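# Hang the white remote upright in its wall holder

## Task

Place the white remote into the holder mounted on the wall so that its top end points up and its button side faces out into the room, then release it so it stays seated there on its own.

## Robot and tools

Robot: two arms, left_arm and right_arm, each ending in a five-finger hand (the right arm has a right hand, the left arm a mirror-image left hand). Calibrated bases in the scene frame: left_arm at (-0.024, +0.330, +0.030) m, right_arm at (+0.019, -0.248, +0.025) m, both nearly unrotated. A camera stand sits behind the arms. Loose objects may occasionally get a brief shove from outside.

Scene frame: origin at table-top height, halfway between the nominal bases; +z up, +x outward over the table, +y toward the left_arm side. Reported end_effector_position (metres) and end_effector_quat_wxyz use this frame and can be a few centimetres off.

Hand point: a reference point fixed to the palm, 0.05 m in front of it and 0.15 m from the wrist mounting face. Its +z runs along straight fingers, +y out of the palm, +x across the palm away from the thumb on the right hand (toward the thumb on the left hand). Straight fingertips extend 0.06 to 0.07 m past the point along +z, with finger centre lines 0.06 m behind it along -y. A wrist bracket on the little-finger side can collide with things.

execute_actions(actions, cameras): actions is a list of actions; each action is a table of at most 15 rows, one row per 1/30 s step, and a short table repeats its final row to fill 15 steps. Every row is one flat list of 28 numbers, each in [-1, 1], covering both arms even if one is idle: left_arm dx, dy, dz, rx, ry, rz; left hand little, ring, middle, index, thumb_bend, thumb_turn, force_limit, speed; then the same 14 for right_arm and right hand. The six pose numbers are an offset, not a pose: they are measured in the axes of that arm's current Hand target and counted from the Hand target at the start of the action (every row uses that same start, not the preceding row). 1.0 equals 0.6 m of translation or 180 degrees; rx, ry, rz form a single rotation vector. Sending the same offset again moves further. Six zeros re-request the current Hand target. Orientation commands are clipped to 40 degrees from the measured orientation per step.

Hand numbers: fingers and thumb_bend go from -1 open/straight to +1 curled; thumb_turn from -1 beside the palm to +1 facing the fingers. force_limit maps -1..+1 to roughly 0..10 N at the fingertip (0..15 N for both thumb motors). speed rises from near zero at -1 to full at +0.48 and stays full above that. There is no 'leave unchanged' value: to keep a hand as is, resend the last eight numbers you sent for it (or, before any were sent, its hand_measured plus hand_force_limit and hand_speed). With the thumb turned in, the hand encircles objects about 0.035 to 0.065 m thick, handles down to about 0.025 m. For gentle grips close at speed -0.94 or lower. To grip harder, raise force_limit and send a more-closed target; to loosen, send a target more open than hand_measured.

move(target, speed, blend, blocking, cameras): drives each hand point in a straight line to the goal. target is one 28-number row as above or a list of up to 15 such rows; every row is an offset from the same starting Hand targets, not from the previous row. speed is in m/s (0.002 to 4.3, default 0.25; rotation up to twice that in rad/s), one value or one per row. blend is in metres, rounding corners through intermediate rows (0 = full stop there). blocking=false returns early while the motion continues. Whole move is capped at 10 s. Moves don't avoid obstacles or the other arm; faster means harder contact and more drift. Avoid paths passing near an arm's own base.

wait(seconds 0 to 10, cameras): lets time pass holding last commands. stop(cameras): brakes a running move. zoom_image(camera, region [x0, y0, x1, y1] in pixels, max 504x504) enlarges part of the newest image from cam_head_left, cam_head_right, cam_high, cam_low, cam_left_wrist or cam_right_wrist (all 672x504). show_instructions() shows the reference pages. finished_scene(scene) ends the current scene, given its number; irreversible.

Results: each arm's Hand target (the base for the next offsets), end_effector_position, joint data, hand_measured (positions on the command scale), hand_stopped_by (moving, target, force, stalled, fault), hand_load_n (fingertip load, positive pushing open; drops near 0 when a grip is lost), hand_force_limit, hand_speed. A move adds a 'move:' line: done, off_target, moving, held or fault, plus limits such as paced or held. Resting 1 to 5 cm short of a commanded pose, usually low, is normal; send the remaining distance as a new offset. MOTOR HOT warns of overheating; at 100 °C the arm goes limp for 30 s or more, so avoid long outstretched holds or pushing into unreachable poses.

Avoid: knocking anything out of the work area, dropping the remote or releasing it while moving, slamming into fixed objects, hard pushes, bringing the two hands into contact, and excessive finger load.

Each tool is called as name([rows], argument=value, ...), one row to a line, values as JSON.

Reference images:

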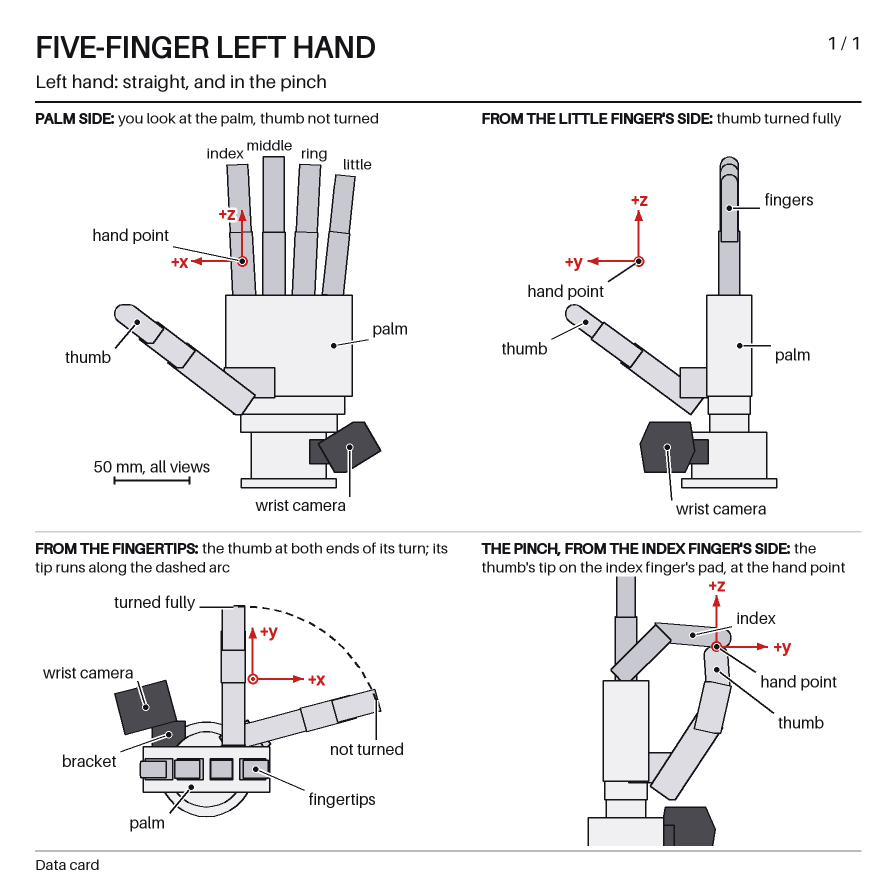

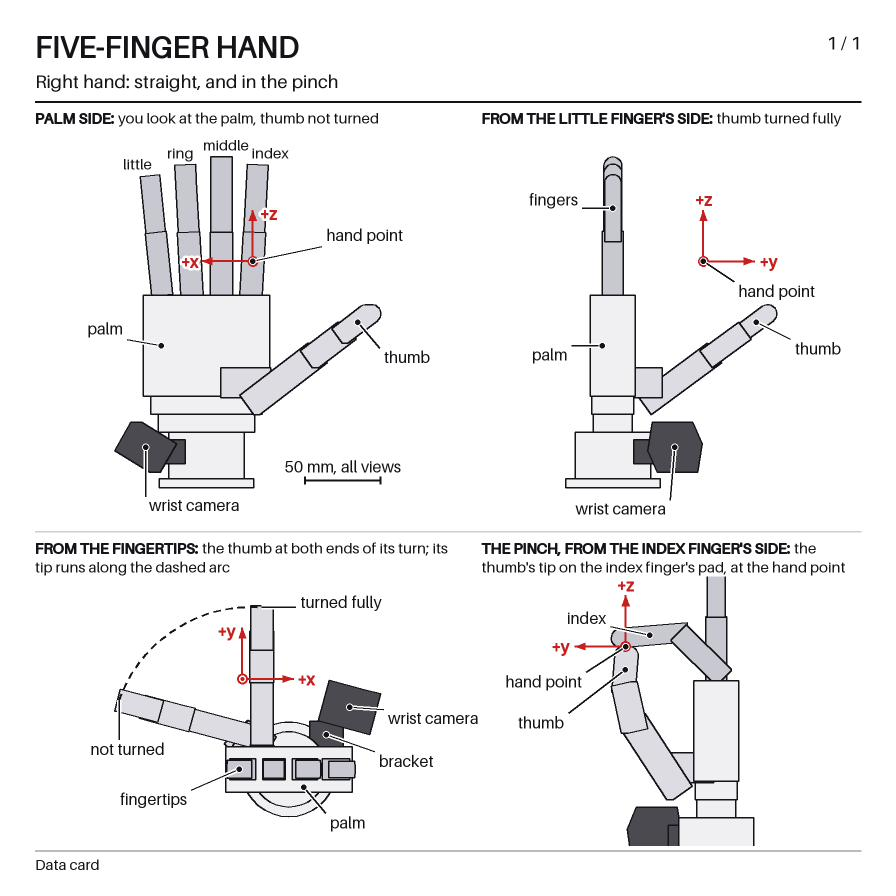

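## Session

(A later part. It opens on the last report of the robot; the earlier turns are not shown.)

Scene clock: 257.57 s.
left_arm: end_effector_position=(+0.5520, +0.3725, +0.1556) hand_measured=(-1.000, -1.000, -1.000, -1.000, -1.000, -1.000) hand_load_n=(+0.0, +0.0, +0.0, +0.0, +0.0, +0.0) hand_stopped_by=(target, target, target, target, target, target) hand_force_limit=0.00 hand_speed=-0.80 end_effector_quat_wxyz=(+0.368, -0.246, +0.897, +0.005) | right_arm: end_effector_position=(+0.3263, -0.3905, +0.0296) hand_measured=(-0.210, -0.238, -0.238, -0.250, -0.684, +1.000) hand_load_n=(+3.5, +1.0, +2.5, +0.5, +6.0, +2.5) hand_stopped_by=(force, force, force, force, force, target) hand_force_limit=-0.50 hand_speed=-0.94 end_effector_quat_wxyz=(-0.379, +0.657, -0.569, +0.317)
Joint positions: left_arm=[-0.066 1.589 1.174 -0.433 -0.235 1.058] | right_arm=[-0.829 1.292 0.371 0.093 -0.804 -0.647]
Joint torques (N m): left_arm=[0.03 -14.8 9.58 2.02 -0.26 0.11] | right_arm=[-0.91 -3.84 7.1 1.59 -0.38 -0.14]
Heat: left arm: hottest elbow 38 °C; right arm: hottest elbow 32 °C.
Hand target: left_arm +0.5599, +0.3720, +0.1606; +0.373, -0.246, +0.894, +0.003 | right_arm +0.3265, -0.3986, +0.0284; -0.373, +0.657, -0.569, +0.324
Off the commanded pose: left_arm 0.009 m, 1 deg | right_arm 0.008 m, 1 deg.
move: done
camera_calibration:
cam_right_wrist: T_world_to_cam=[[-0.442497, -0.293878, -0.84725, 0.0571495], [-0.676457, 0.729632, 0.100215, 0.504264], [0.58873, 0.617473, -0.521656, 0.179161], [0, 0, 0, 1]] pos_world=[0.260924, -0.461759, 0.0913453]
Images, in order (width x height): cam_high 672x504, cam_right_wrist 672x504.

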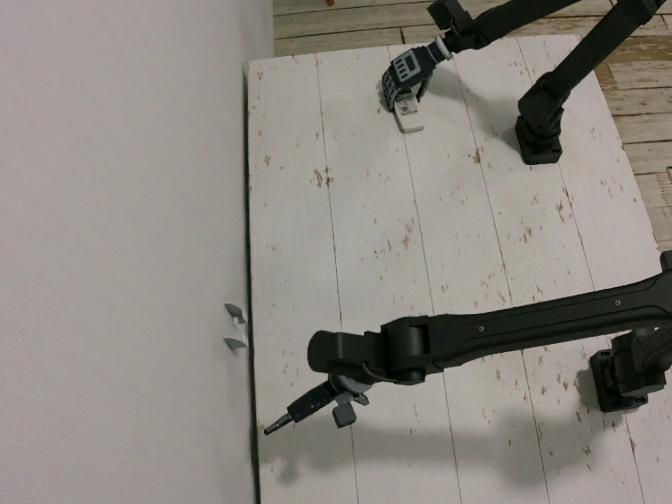

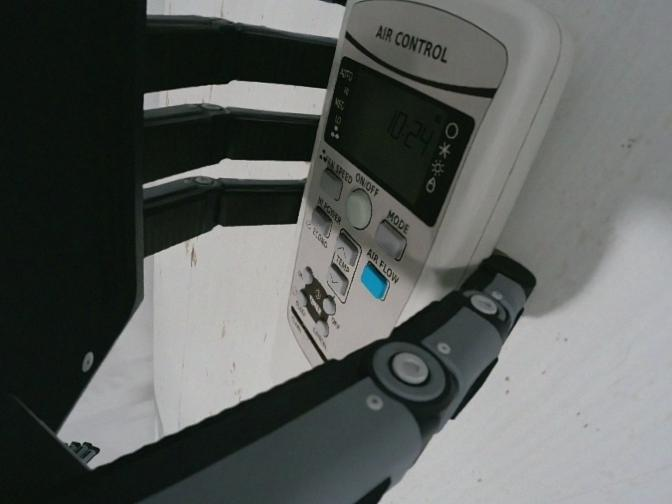

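move(target=[0,0,0,0,0,0,-1,-1,-1,-1,-1,-1,0,-0.8, 0,-0.086,-0.051,0,0,0,-0.1,-0.1,0.1,0.1,-0.1,1,-0.5,-0.94], cameras=["cam_right_wrist","cam_high"], speed=0.06)

zoom_image(camera="cam_high", region=[370, 20, 480, 160])

Scene clock: 264.10 s.
left_arm: end_effector_position=(+0.5520, +0.3725, +0.1556) hand_measured=(-1.000, -1.000, -1.000, -1.000, -1.000, -1.000) hand_load_n=(+0.0, +0.0, +0.0, +0.0, +0.0, +0.0) hand_stopped_by=(target, target, target, target, target, target) hand_force_limit=0.00 hand_speed=-0.80 end_effector_quat_wxyz=(+0.368, -0.246, +0.897, +0.005) | right_arm: end_effector_position=(+0.3128, -0.3771, +0.0668) hand_measured=(-0.210, -0.238, -0.238, -0.250, -0.684, +1.000) hand_load_n=(+3.0, +0.5, +2.5, +0.5, +6.0, +3.0) hand_stopped_by=(force, force, force, force, force, target) hand_force_limit=-0.50 hand_speed=-0.94 end_effector_quat_wxyz=(-0.379, +0.656, -0.581, +0.297)
Joint positions: left_arm=[-0.066 1.589 1.174 -0.433 -0.235 1.058] | right_arm=[-0.829 1.11 0.403 -0.17 -0.798 -0.652]
Joint torques (N m): left_arm=[-0.09 -14.8 9.43 1.99 -0.28 0.11] | right_arm=[-0.73 -4.37 12.21 1.11 -0.55 -0.06]
Heat: left arm: hottest elbow 38 °C; right arm: hottest elbow 32 °C.
Hand target: left_arm +0.5599, +0.3720, +0.1606; +0.373, -0.246, +0.894, +0.003 | right_arm +0.3267, -0.3987, +0.0886; -0.373, +0.657, -0.568, +0.325
Off the commanded pose: left_arm 0.009 m, 1 deg | right_arm 0.033 m, 3 deg.
move: off_target (right_arm)
camera_calibration:
cam_right_wrist: T_world_to_cam=[[-0.47313, -0.268264, -0.839156, 0.105287], [-0.671145, 0.726795, 0.146058, 0.475858], [0.570712, 0.6323, -0.523912, 0.209725], [0, 0, 0, 1]] pos_world=[0.249492, -0.450216, 0.128727]
Images, in order (width x height): cam_high 672x504, cam_right_wrist 672x504.

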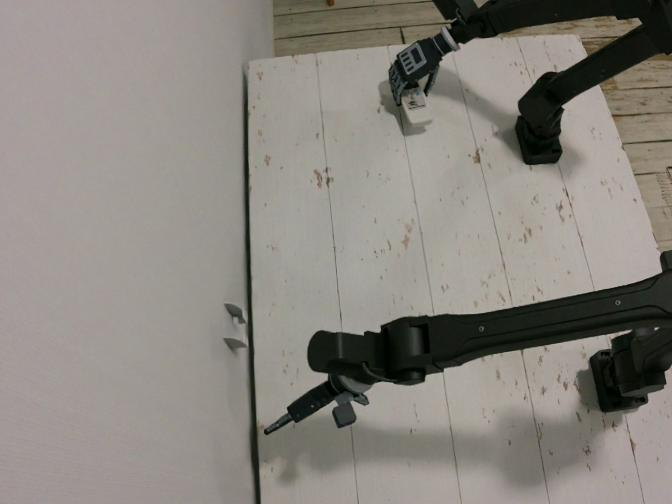

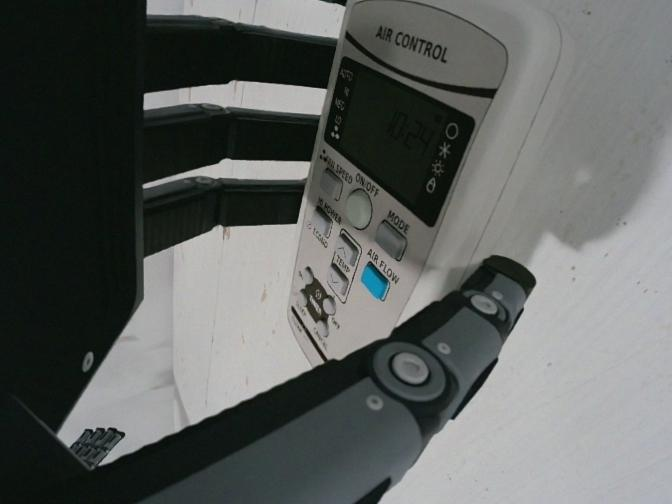

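Scaled by 3.600 from the camera's 672x504 image, which has a finer 960x720 frame.

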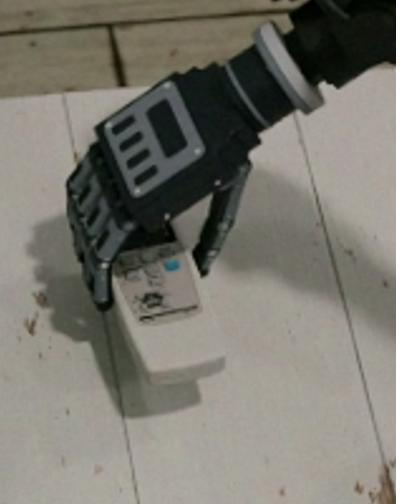

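move(target=[0,0,0,0,0,0,-1,-1,-1,-1,-1,-1,0,-0.8, -0.2725,-0.4318,-0.0273,0.175,-0.047,-0.263,-0.1,-0.1,0.1,0.1,-0.1,1,-0.5,-0.94], cameras=["cam_right_wrist","cam_high","cam_head_left"], speed=0.15)

Scene clock: 283.93 s.
left_arm: end_effector_position=(+0.5520, +0.3725, +0.1556) hand_measured=(-1.000, -1.000, -1.000, -1.000, -1.000, -1.000) hand_load_n=(+0.0, +0.0, +0.0, +0.0, +0.0, +0.0) hand_stopped_by=(target, target, target, target, target, target) hand_force_limit=0.00 hand_speed=-0.80 end_effector_quat_wxyz=(+0.368, -0.246, +0.897, +0.005) | right_arm: end_effector_position=(+0.4024, -0.2204, +0.2724) hand_measured=(-0.210, -0.238, -0.238, -0.250, -0.684, +1.000) hand_load_n=(+2.5, +0.5, +2.0, +0.5, +6.0, +3.0) hand_stopped_by=(force, force, force, force, force, target) hand_force_limit=-0.50 hand_speed=-0.94 end_effector_quat_wxyz=(-0.414, +0.744, -0.160, +0.500)
Joint positions: left_arm=[-0.066 1.589 1.174 -0.433 -0.235 1.058] | right_arm=[-0.197 0.685 0.515 -0.031 -0.671 -0.794]
Joint torques (N m): left_arm=[-0.03 -14.86 9.48 2 -0.26 0.11] | right_arm=[1.08 -1.14 16.38 2.99 -0.14 -0.14]
Heat: left arm: hottest elbow 38 °C; right arm: hottest elbow 33 °C.
Hand target: left_arm +0.5599, +0.3720, +0.1606; +0.373, -0.246, +0.894, +0.003 | right_arm +0.4202, -0.2195, +0.3195; -0.412, +0.726, -0.126, +0.536
Off the commanded pose: left_arm 0.009 m, 1 deg | right_arm 0.050 m, 6 deg.
move: off_target (right_arm)
camera_calibration:
cam_right_wrist: T_world_to_cam=[[0.292743, -0.73558, -0.61092, -0.111101], [-0.792867, 0.17039, -0.585089, 0.517541], [0.534475, 0.655659, -0.533337, 0.189419], [0, 0, 0, 1]] pos_world=[0.341626, -0.294102, 0.335957]
Images, in order (width x height): cam_head_left 672x504, cam_high 672x504, cam_right_wrist 672x504.

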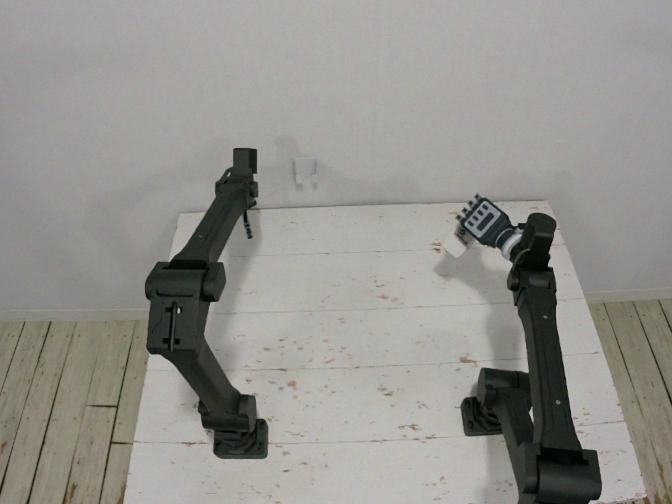

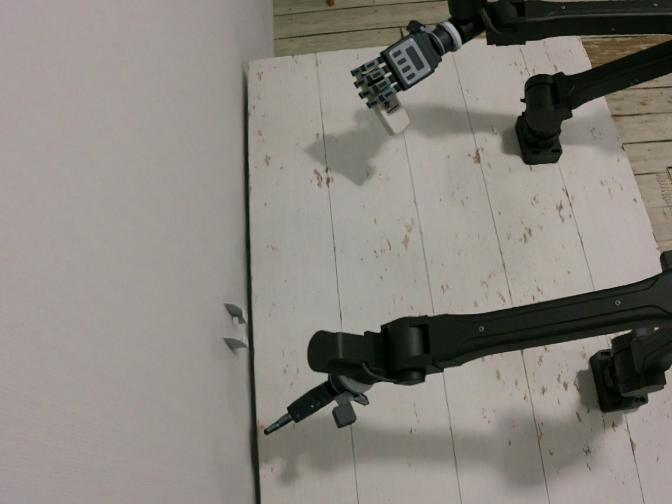

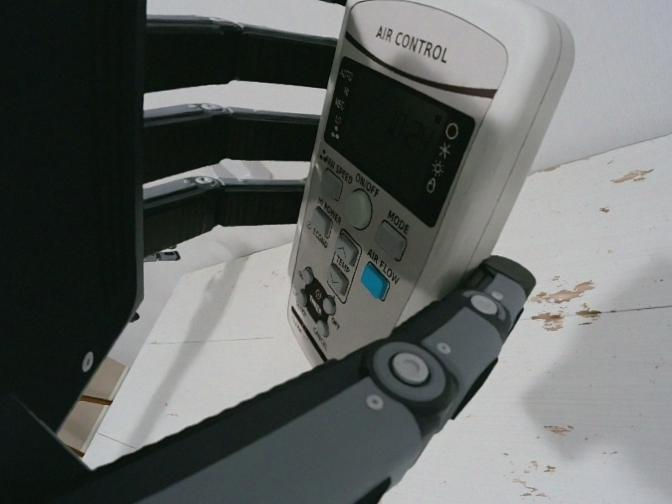

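move(target=[0,0,0,0,0,0,-1,-1,-1,-1,-1,-1,0,-0.8, -0.1253,-0.3555,0.5,0.175,-0.047,-0.263,-0.1,-0.1,0.1,0.1,-0.1,1,-0.5,-0.94], cameras=["all"], speed=0.15)

Scene clock: 302.53 s.
left_arm: end_effector_position=(+0.5520, +0.3725, +0.1556) hand_measured=(-1.000, -1.000, -1.000, -1.000, -1.000, -1.000) hand_load_n=(+0.0, +0.0, +0.0, +0.0, +0.0, +0.0) hand_stopped_by=(target, target, target, target, target, target) hand_force_limit=0.00 hand_speed=-0.80 end_effector_quat_wxyz=(+0.368, -0.246, +0.897, +0.005) | right_arm: end_effector_position=(+0.5901, +0.0880, +0.3535) hand_measured=(-0.210, -0.238, -0.238, -0.250, -0.684, +1.000) hand_load_n=(+2.5, +0.5, +2.0, +0.5, +6.0, +3.0) hand_stopped_by=(force, force, force, force, force, target) hand_force_limit=-0.50 hand_speed=-0.94 end_effector_quat_wxyz=(-0.353, +0.646, +0.334, +0.588)
Joint positions: left_arm=[-0.066 1.589 1.174 -0.433 -0.235 1.058] | right_arm=[0.455 1.431 1.067 0.296 -0.566 -1.544]
Joint torques (N m): left_arm=[-0.15 -14.86 9.51 2.02 -0.26 0.11] | right_arm=[0.56 -10.75 15.86 1.87 -0.2 -0.21]
Heat: left arm: hottest elbow 38 °C; right arm: hottest elbow 36 °C.
Hand target: left_arm +0.5599, +0.3720, +0.1606; +0.373, -0.246, +0.894, +0.003 | right_arm +0.6000, +0.1005, +0.3995; -0.350, +0.616, +0.347, +0.615
Off the commanded pose: left_arm 0.009 m, 1 deg | right_arm 0.049 m, 5 deg.
move: off_target (right_arm)
camera_calibration:
cam_right_wrist: T_world_to_cam=[[0.85216, -0.493646, 0.173601, -0.518431], [-0.166224, -0.569935, -0.804701, 0.434284], [0.496179, 0.656877, -0.567731, -0.0351716], [0, 0, 0, 1]] pos_world=[0.531426, 0.0146952, 0.419501]

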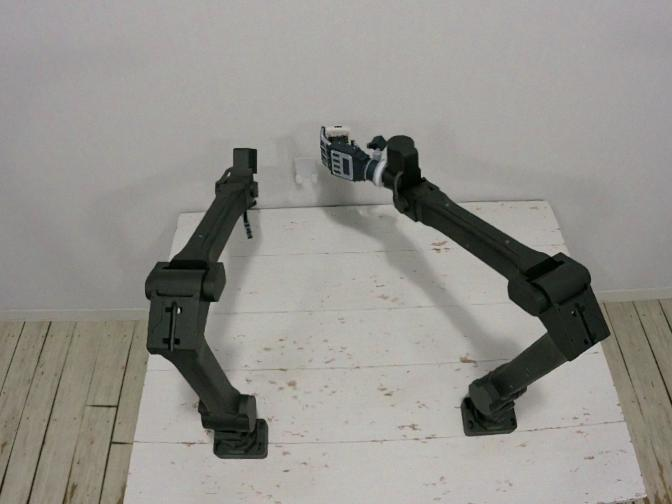

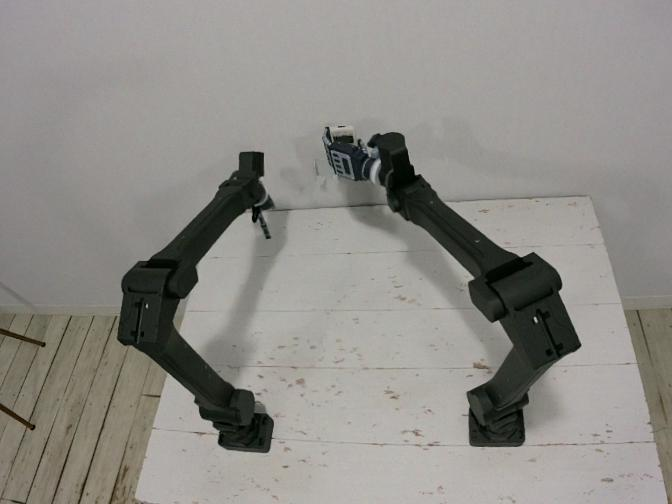

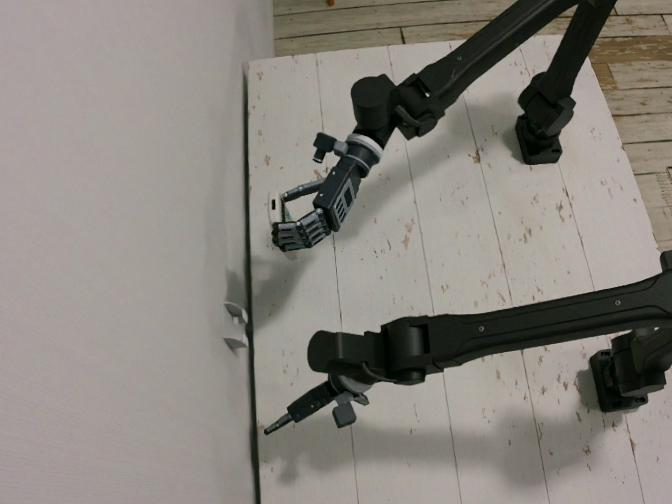

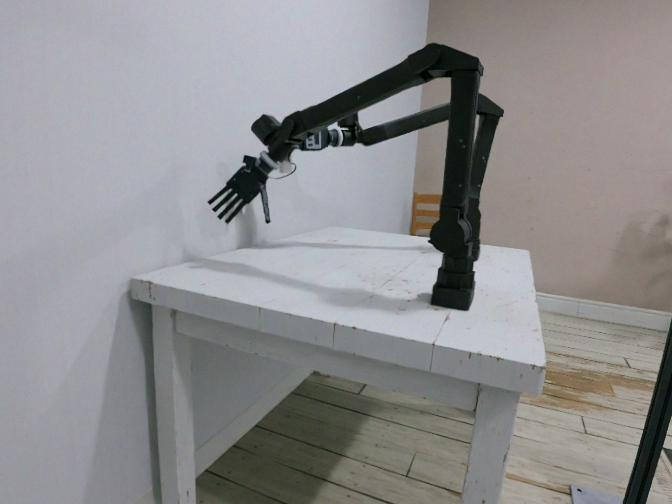

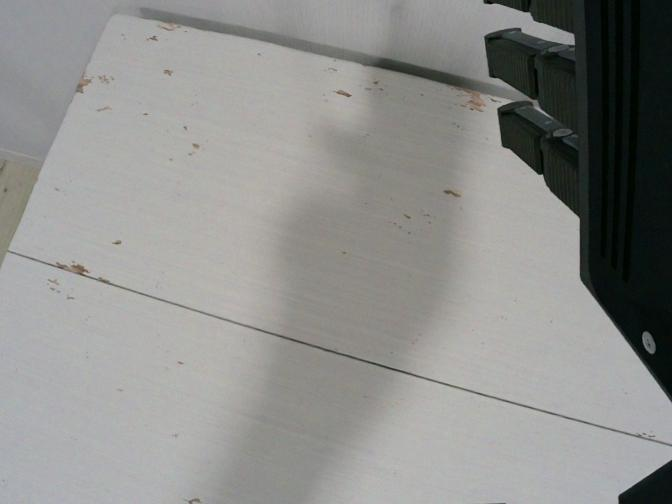

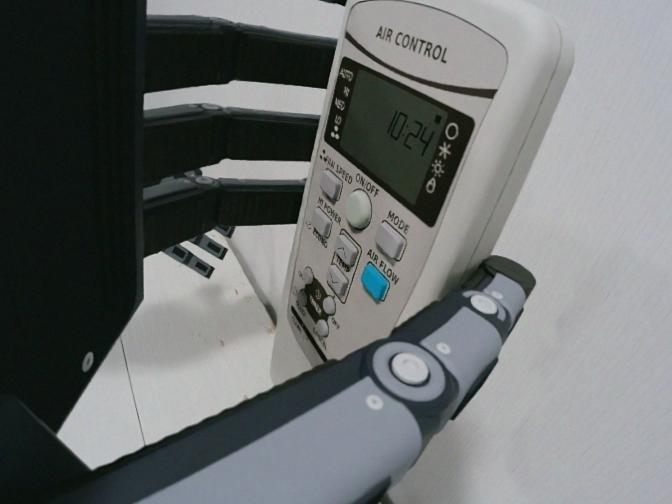

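zoom_image(camera="cam_high", region=[200, 140, 400, 370])

zoom_image(camera="cam_head_left", region=[270, 110, 410, 220])

zoom_image(camera="cam_head_right", region=[290, 110, 430, 220])

zoom_image(camera="cam_low", region=[210, 90, 390, 230])

Scaled by 2.191 from the camera's 672x504 image, which has a finer 960x720 frame.

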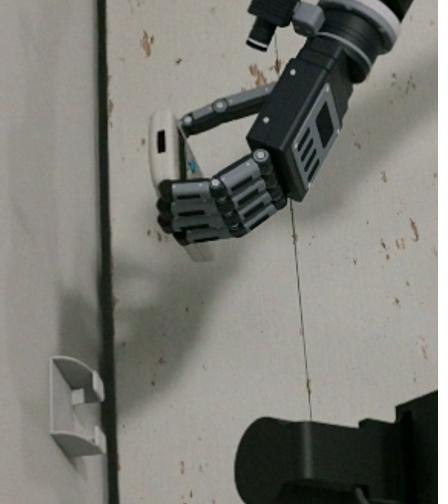

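Scaled by 3.600 from the camera's 672x504 image, which has a finer 960x720 frame.

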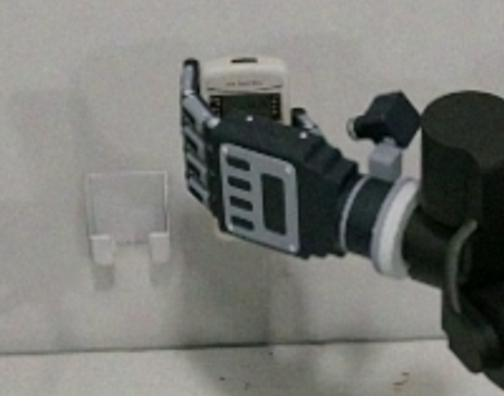

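Scaled by 3.600 from the camera's 672x504 image, which has a finer 960x720 frame.

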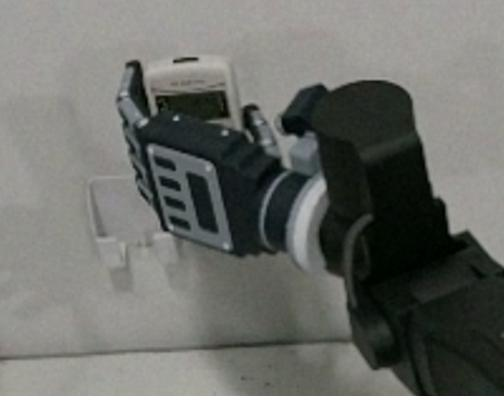

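Scaled by 2.800 from the camera's 672x504 image, which has a finer 960x720 frame.

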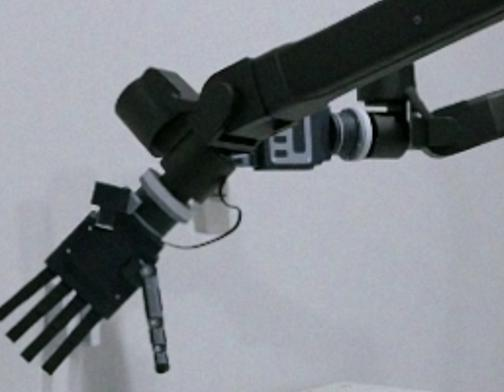

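move(target=[-0.1458,-0.048,-0.2203,0.385,-0.179,0.221,0.6,0.6,0.6,0.6,-1,-1,0,-0.3, 0,0,0,0,0,0,-0.1,-0.1,0.1,0.1,-0.1,1,-0.5,-0.94], cameras=["all"], speed=0.15)

Scene clock: 343.60 s.
left_arm: end_effector_position=(+0.5308, +0.3543, +0.3175) hand_measured=(+0.600, +0.600, +0.600, +0.600, -1.000, -1.000) hand_load_n=(+0.0, +0.0, +0.0, +0.0, +0.0, +0.0) hand_stopped_by=(target, target, target, target, target, target) hand_force_limit=0.00 hand_speed=-0.30 end_effector_quat_wxyz=(+0.633, +0.309, +0.638, -0.310) | right_arm: end_effector_position=(+0.5901, +0.0881, +0.3535) hand_measured=(-0.210, -0.238, -0.238, -0.250, -0.684, +1.000) hand_load_n=(+2.5, +1.0, +2.5, +1.0, +6.0, +3.0) hand_stopped_by=(force, force, force, force, force, target) hand_force_limit=-0.50 hand_speed=-0.94 end_effector_quat_wxyz=(-0.353, +0.646, +0.334, +0.589)
Joint positions: left_arm=[0.35 1.361 0.83 0.509 1.256 1.587] | right_arm=[0.455 1.431 1.067 0.296 -0.567 -1.545]
Joint torques (N m): left_arm=[0.56 -9.58 8.95 2.5 0.05 0.05] | right_arm=[1.2 -10.93 15.91 1.81 -0.19 -0.23]
Heat: left arm: hottest elbow 38 °C; right arm: hottest elbow 46 °C.
Hand target: left_arm +0.5370, +0.3600, +0.3196; +0.635, +0.308, +0.637, -0.309 | right_arm +0.5999, +0.1006, +0.3995; -0.350, +0.616, +0.347, +0.615
Off the commanded pose: left_arm 0.009 m, 0 deg | right_arm 0.049 m, 5 deg.
move: off_target (right_arm)
camera_calibration:
cam_left_wrist: T_world_to_cam=[[-0.753406, -0.595588, -0.278665, 0.704236], [-0.139063, 0.558522, -0.81775, 0.134639], [0.642682, -0.577346, -0.503618, 0.135748], [0, 0, 0, 1]] pos_world=[0.462057, 0.422609, 0.374712]
cam_right_wrist: T_world_to_cam=[[0.852249, -0.493243, 0.174305, -0.518645], [-0.16552, -0.570318, -0.804574, 0.433902], [0.49626, 0.656847, -0.567695, -0.0352452], [0, 0, 0, 1]] pos_world=[0.531326, 0.0147949, 0.4195]

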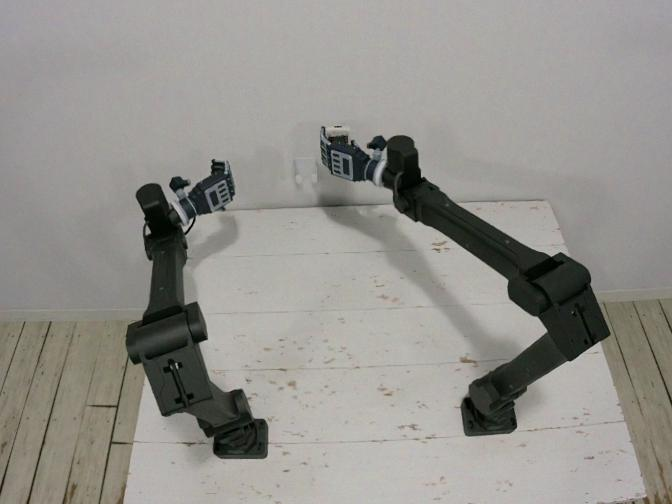

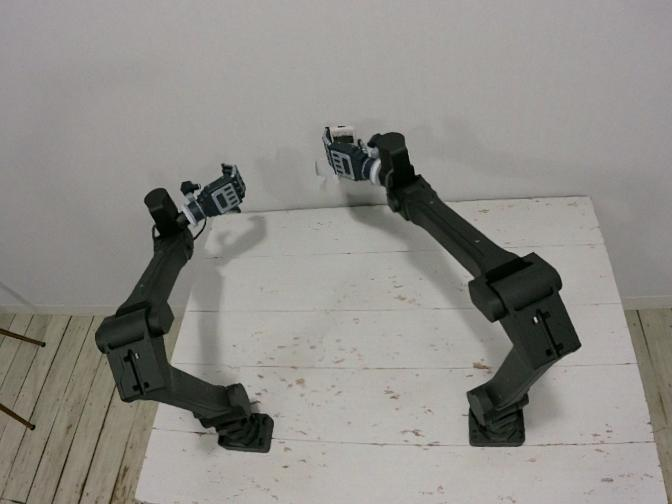

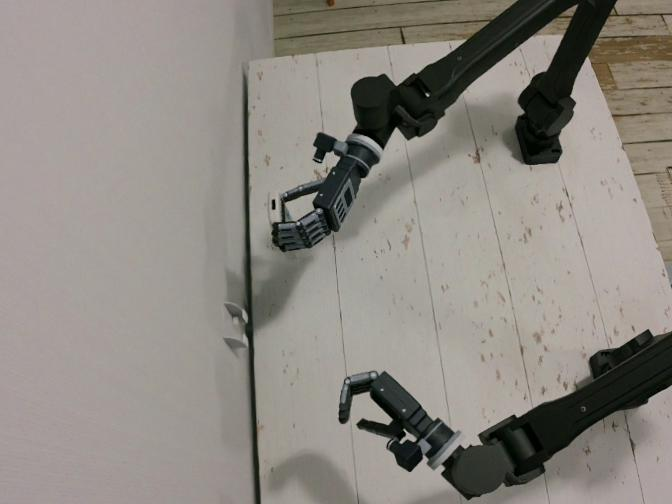

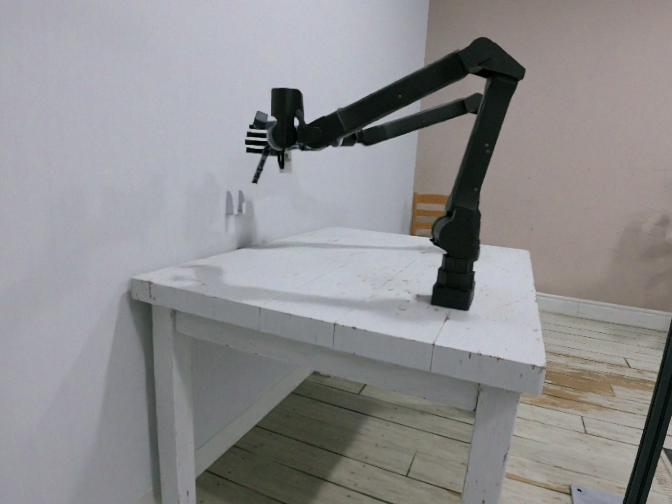

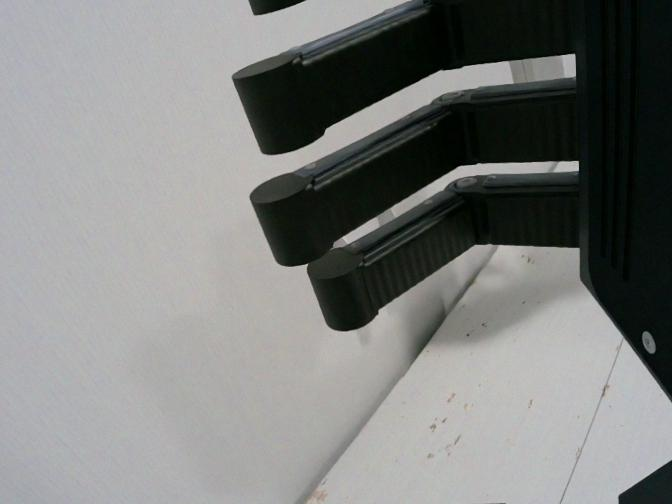

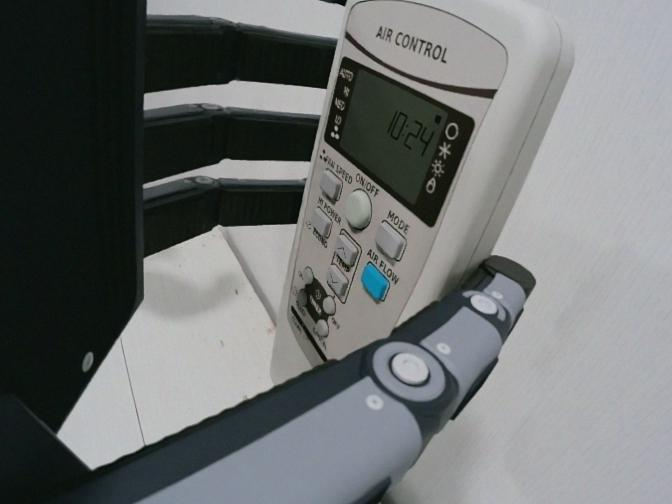

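move(target=[0,0,0,0.0833,0,0,1,1,1,1,-1,-1,0,-0.3, -0.05,0.0052,0.187,0,0.0142,-0.0239,-0.1,-0.1,0.1,0.1,-0.1,1,-0.5,-0.94], cameras=["all"], speed=0.1)

zoom_image(camera="cam_high", region=[200, 200, 360, 370])

zoom_image(camera="cam_head_left", region=[230, 110, 370, 220])

zoom_image(camera="cam_head_right", region=[260, 110, 400, 220])

zoom_image(camera="cam_low", region=[190, 80, 370, 260])

Scene clock: 371.43 s.
left_arm: end_effector_position=(+0.5248, +0.3506, +0.3088) hand_measured=(+1.000, +1.000, +1.000, +1.000, -1.000, -1.000) hand_load_n=(+0.0, +0.0, +0.0, +0.0, +0.0, +0.0) hand_stopped_by=(target, target, target, target, target, target) hand_force_limit=0.00 hand_speed=-0.30 end_effector_quat_wxyz=(+0.585, +0.383, +0.595, -0.398) | right_arm: end_effector_position=(+0.6488, +0.1788, +0.3122) hand_measured=(-0.210, -0.238, -0.238, -0.250, -0.684, +1.000) hand_load_n=(+2.5, +0.5, +2.0, +1.0, +6.0, +3.0) hand_stopped_by=(force, force, force, force, force, target) hand_force_limit=-0.50 hand_speed=-0.94 end_effector_quat_wxyz=(-0.337, +0.631, +0.354, +0.602)
Joint positions: left_arm=[0.401 1.478 0.928 0.509 1.57 1.586] | right_arm=[0.557 1.712 1.265 0.393 -0.468 -1.596]
Joint torques (N m): left_arm=[0.91 -11.11 10.47 1.68 0.07 0.12] | right_arm=[1.08 -14.15 15.64 3.17 -0.05 -0.21]
Heat: left arm: hottest elbow 37 °C; right arm: hottest elbow 49 °C.
Hand target: left_arm +0.5370, +0.3599, +0.3194; +0.590, +0.388, +0.591, -0.389 | right_arm +0.6603, +0.1951, +0.3695; -0.334, +0.589, +0.362, +0.641
Off the commanded pose: left_arm 0.019 m, 1 deg | right_arm 0.061 m, 7 deg.
move: off_target (left_arm, right_arm)
camera_calibration:
cam_left_wrist: T_world_to_cam=[[-0.886431, -0.383718, -0.258844, 0.684476], [-0.00288317, 0.563794, -0.82591, 0.0578955], [0.462851, -0.731366, -0.500871, 0.280555], [0, 0, 0, 1]] pos_world=[0.477052, 0.435193, 0.365511]
cam_right_wrist: T_world_to_cam=[[0.842923, -0.483001, 0.237047, -0.532138], [-0.114372, -0.591364, -0.798253, 0.430729], [0.525738, 0.645754, -0.553716, -0.168982], [0, 0, 0, 1]] pos_world=[0.586655, 0.106815, 0.376404]

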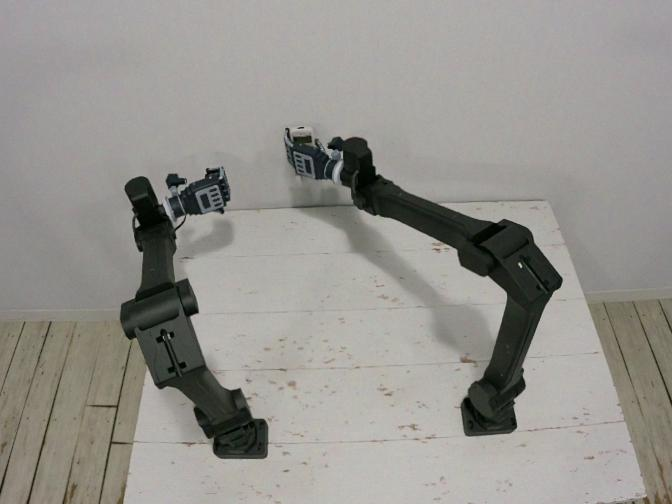

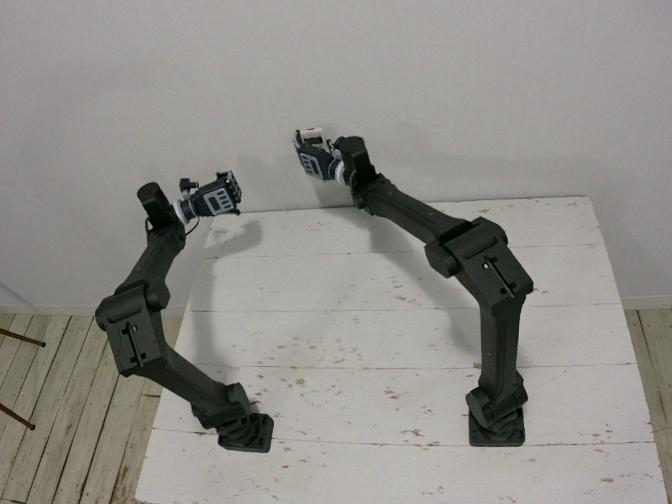

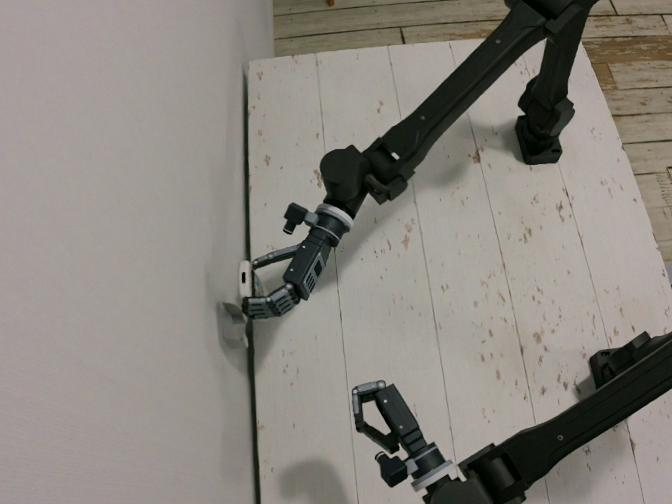

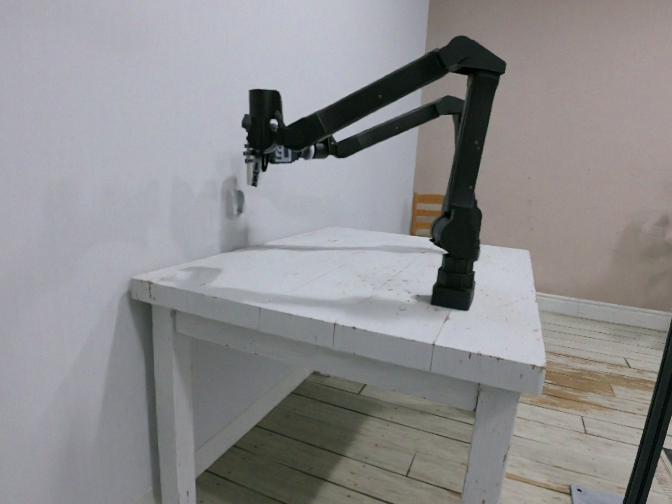

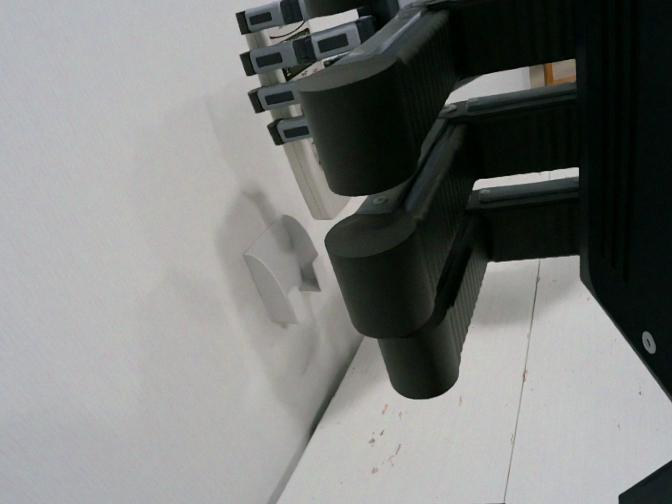

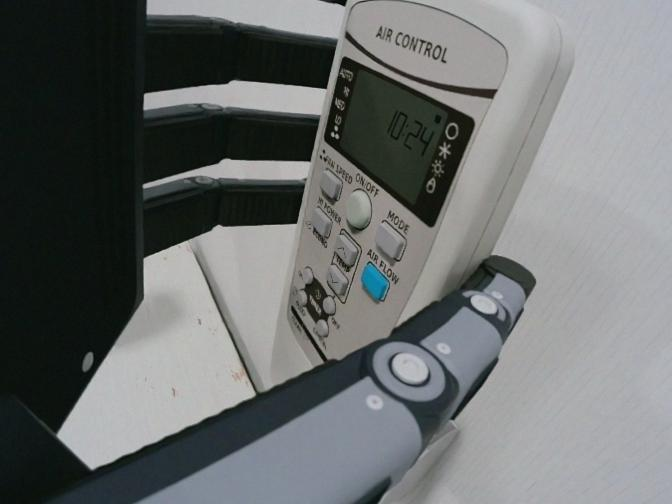

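Scaled by 2.965 from the camera's 672x504 image, which has a finer 960x720 frame.

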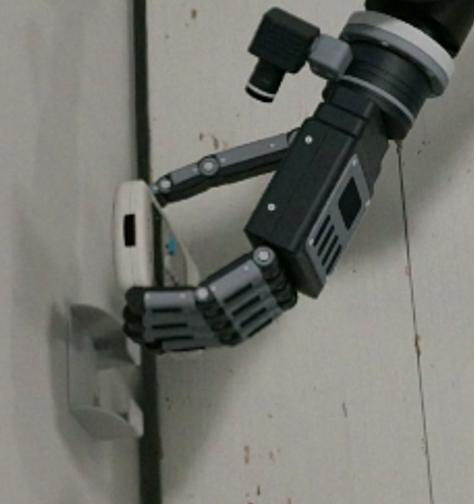

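Scaled by 3.600 from the camera's 672x504 image, which has a finer 960x720 frame.

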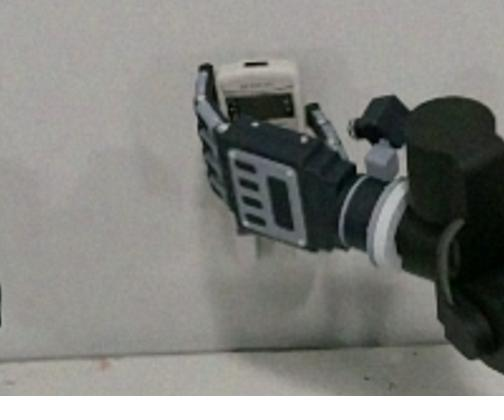

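Scaled by 3.600 from the camera's 672x504 image, which has a finer 960x720 frame.

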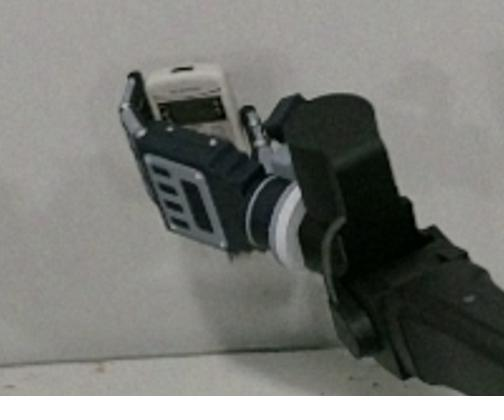

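Scaled by 2.800 from the camera's 672x504 image, which has a finer 960x720 frame.

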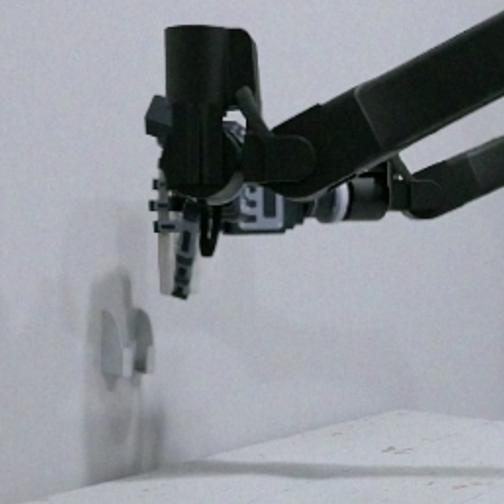

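zoom_image(camera="cam_left_wrist", region=[200, 0, 420, 340])

Scaled by 1.482 from the camera's 672x504 image, which has a finer 960x720 frame.

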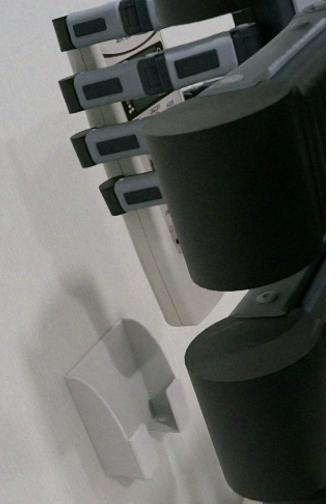

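zoom_image(camera="cam_left_wrist", region=[230, 200, 350, 340])

Scaled by 3.600 from the camera's 672x504 image, which has a finer 960x720 frame.

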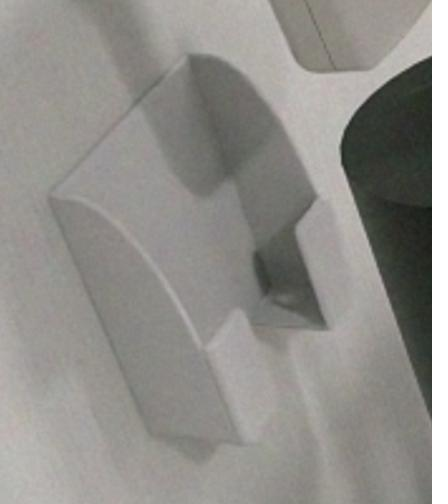

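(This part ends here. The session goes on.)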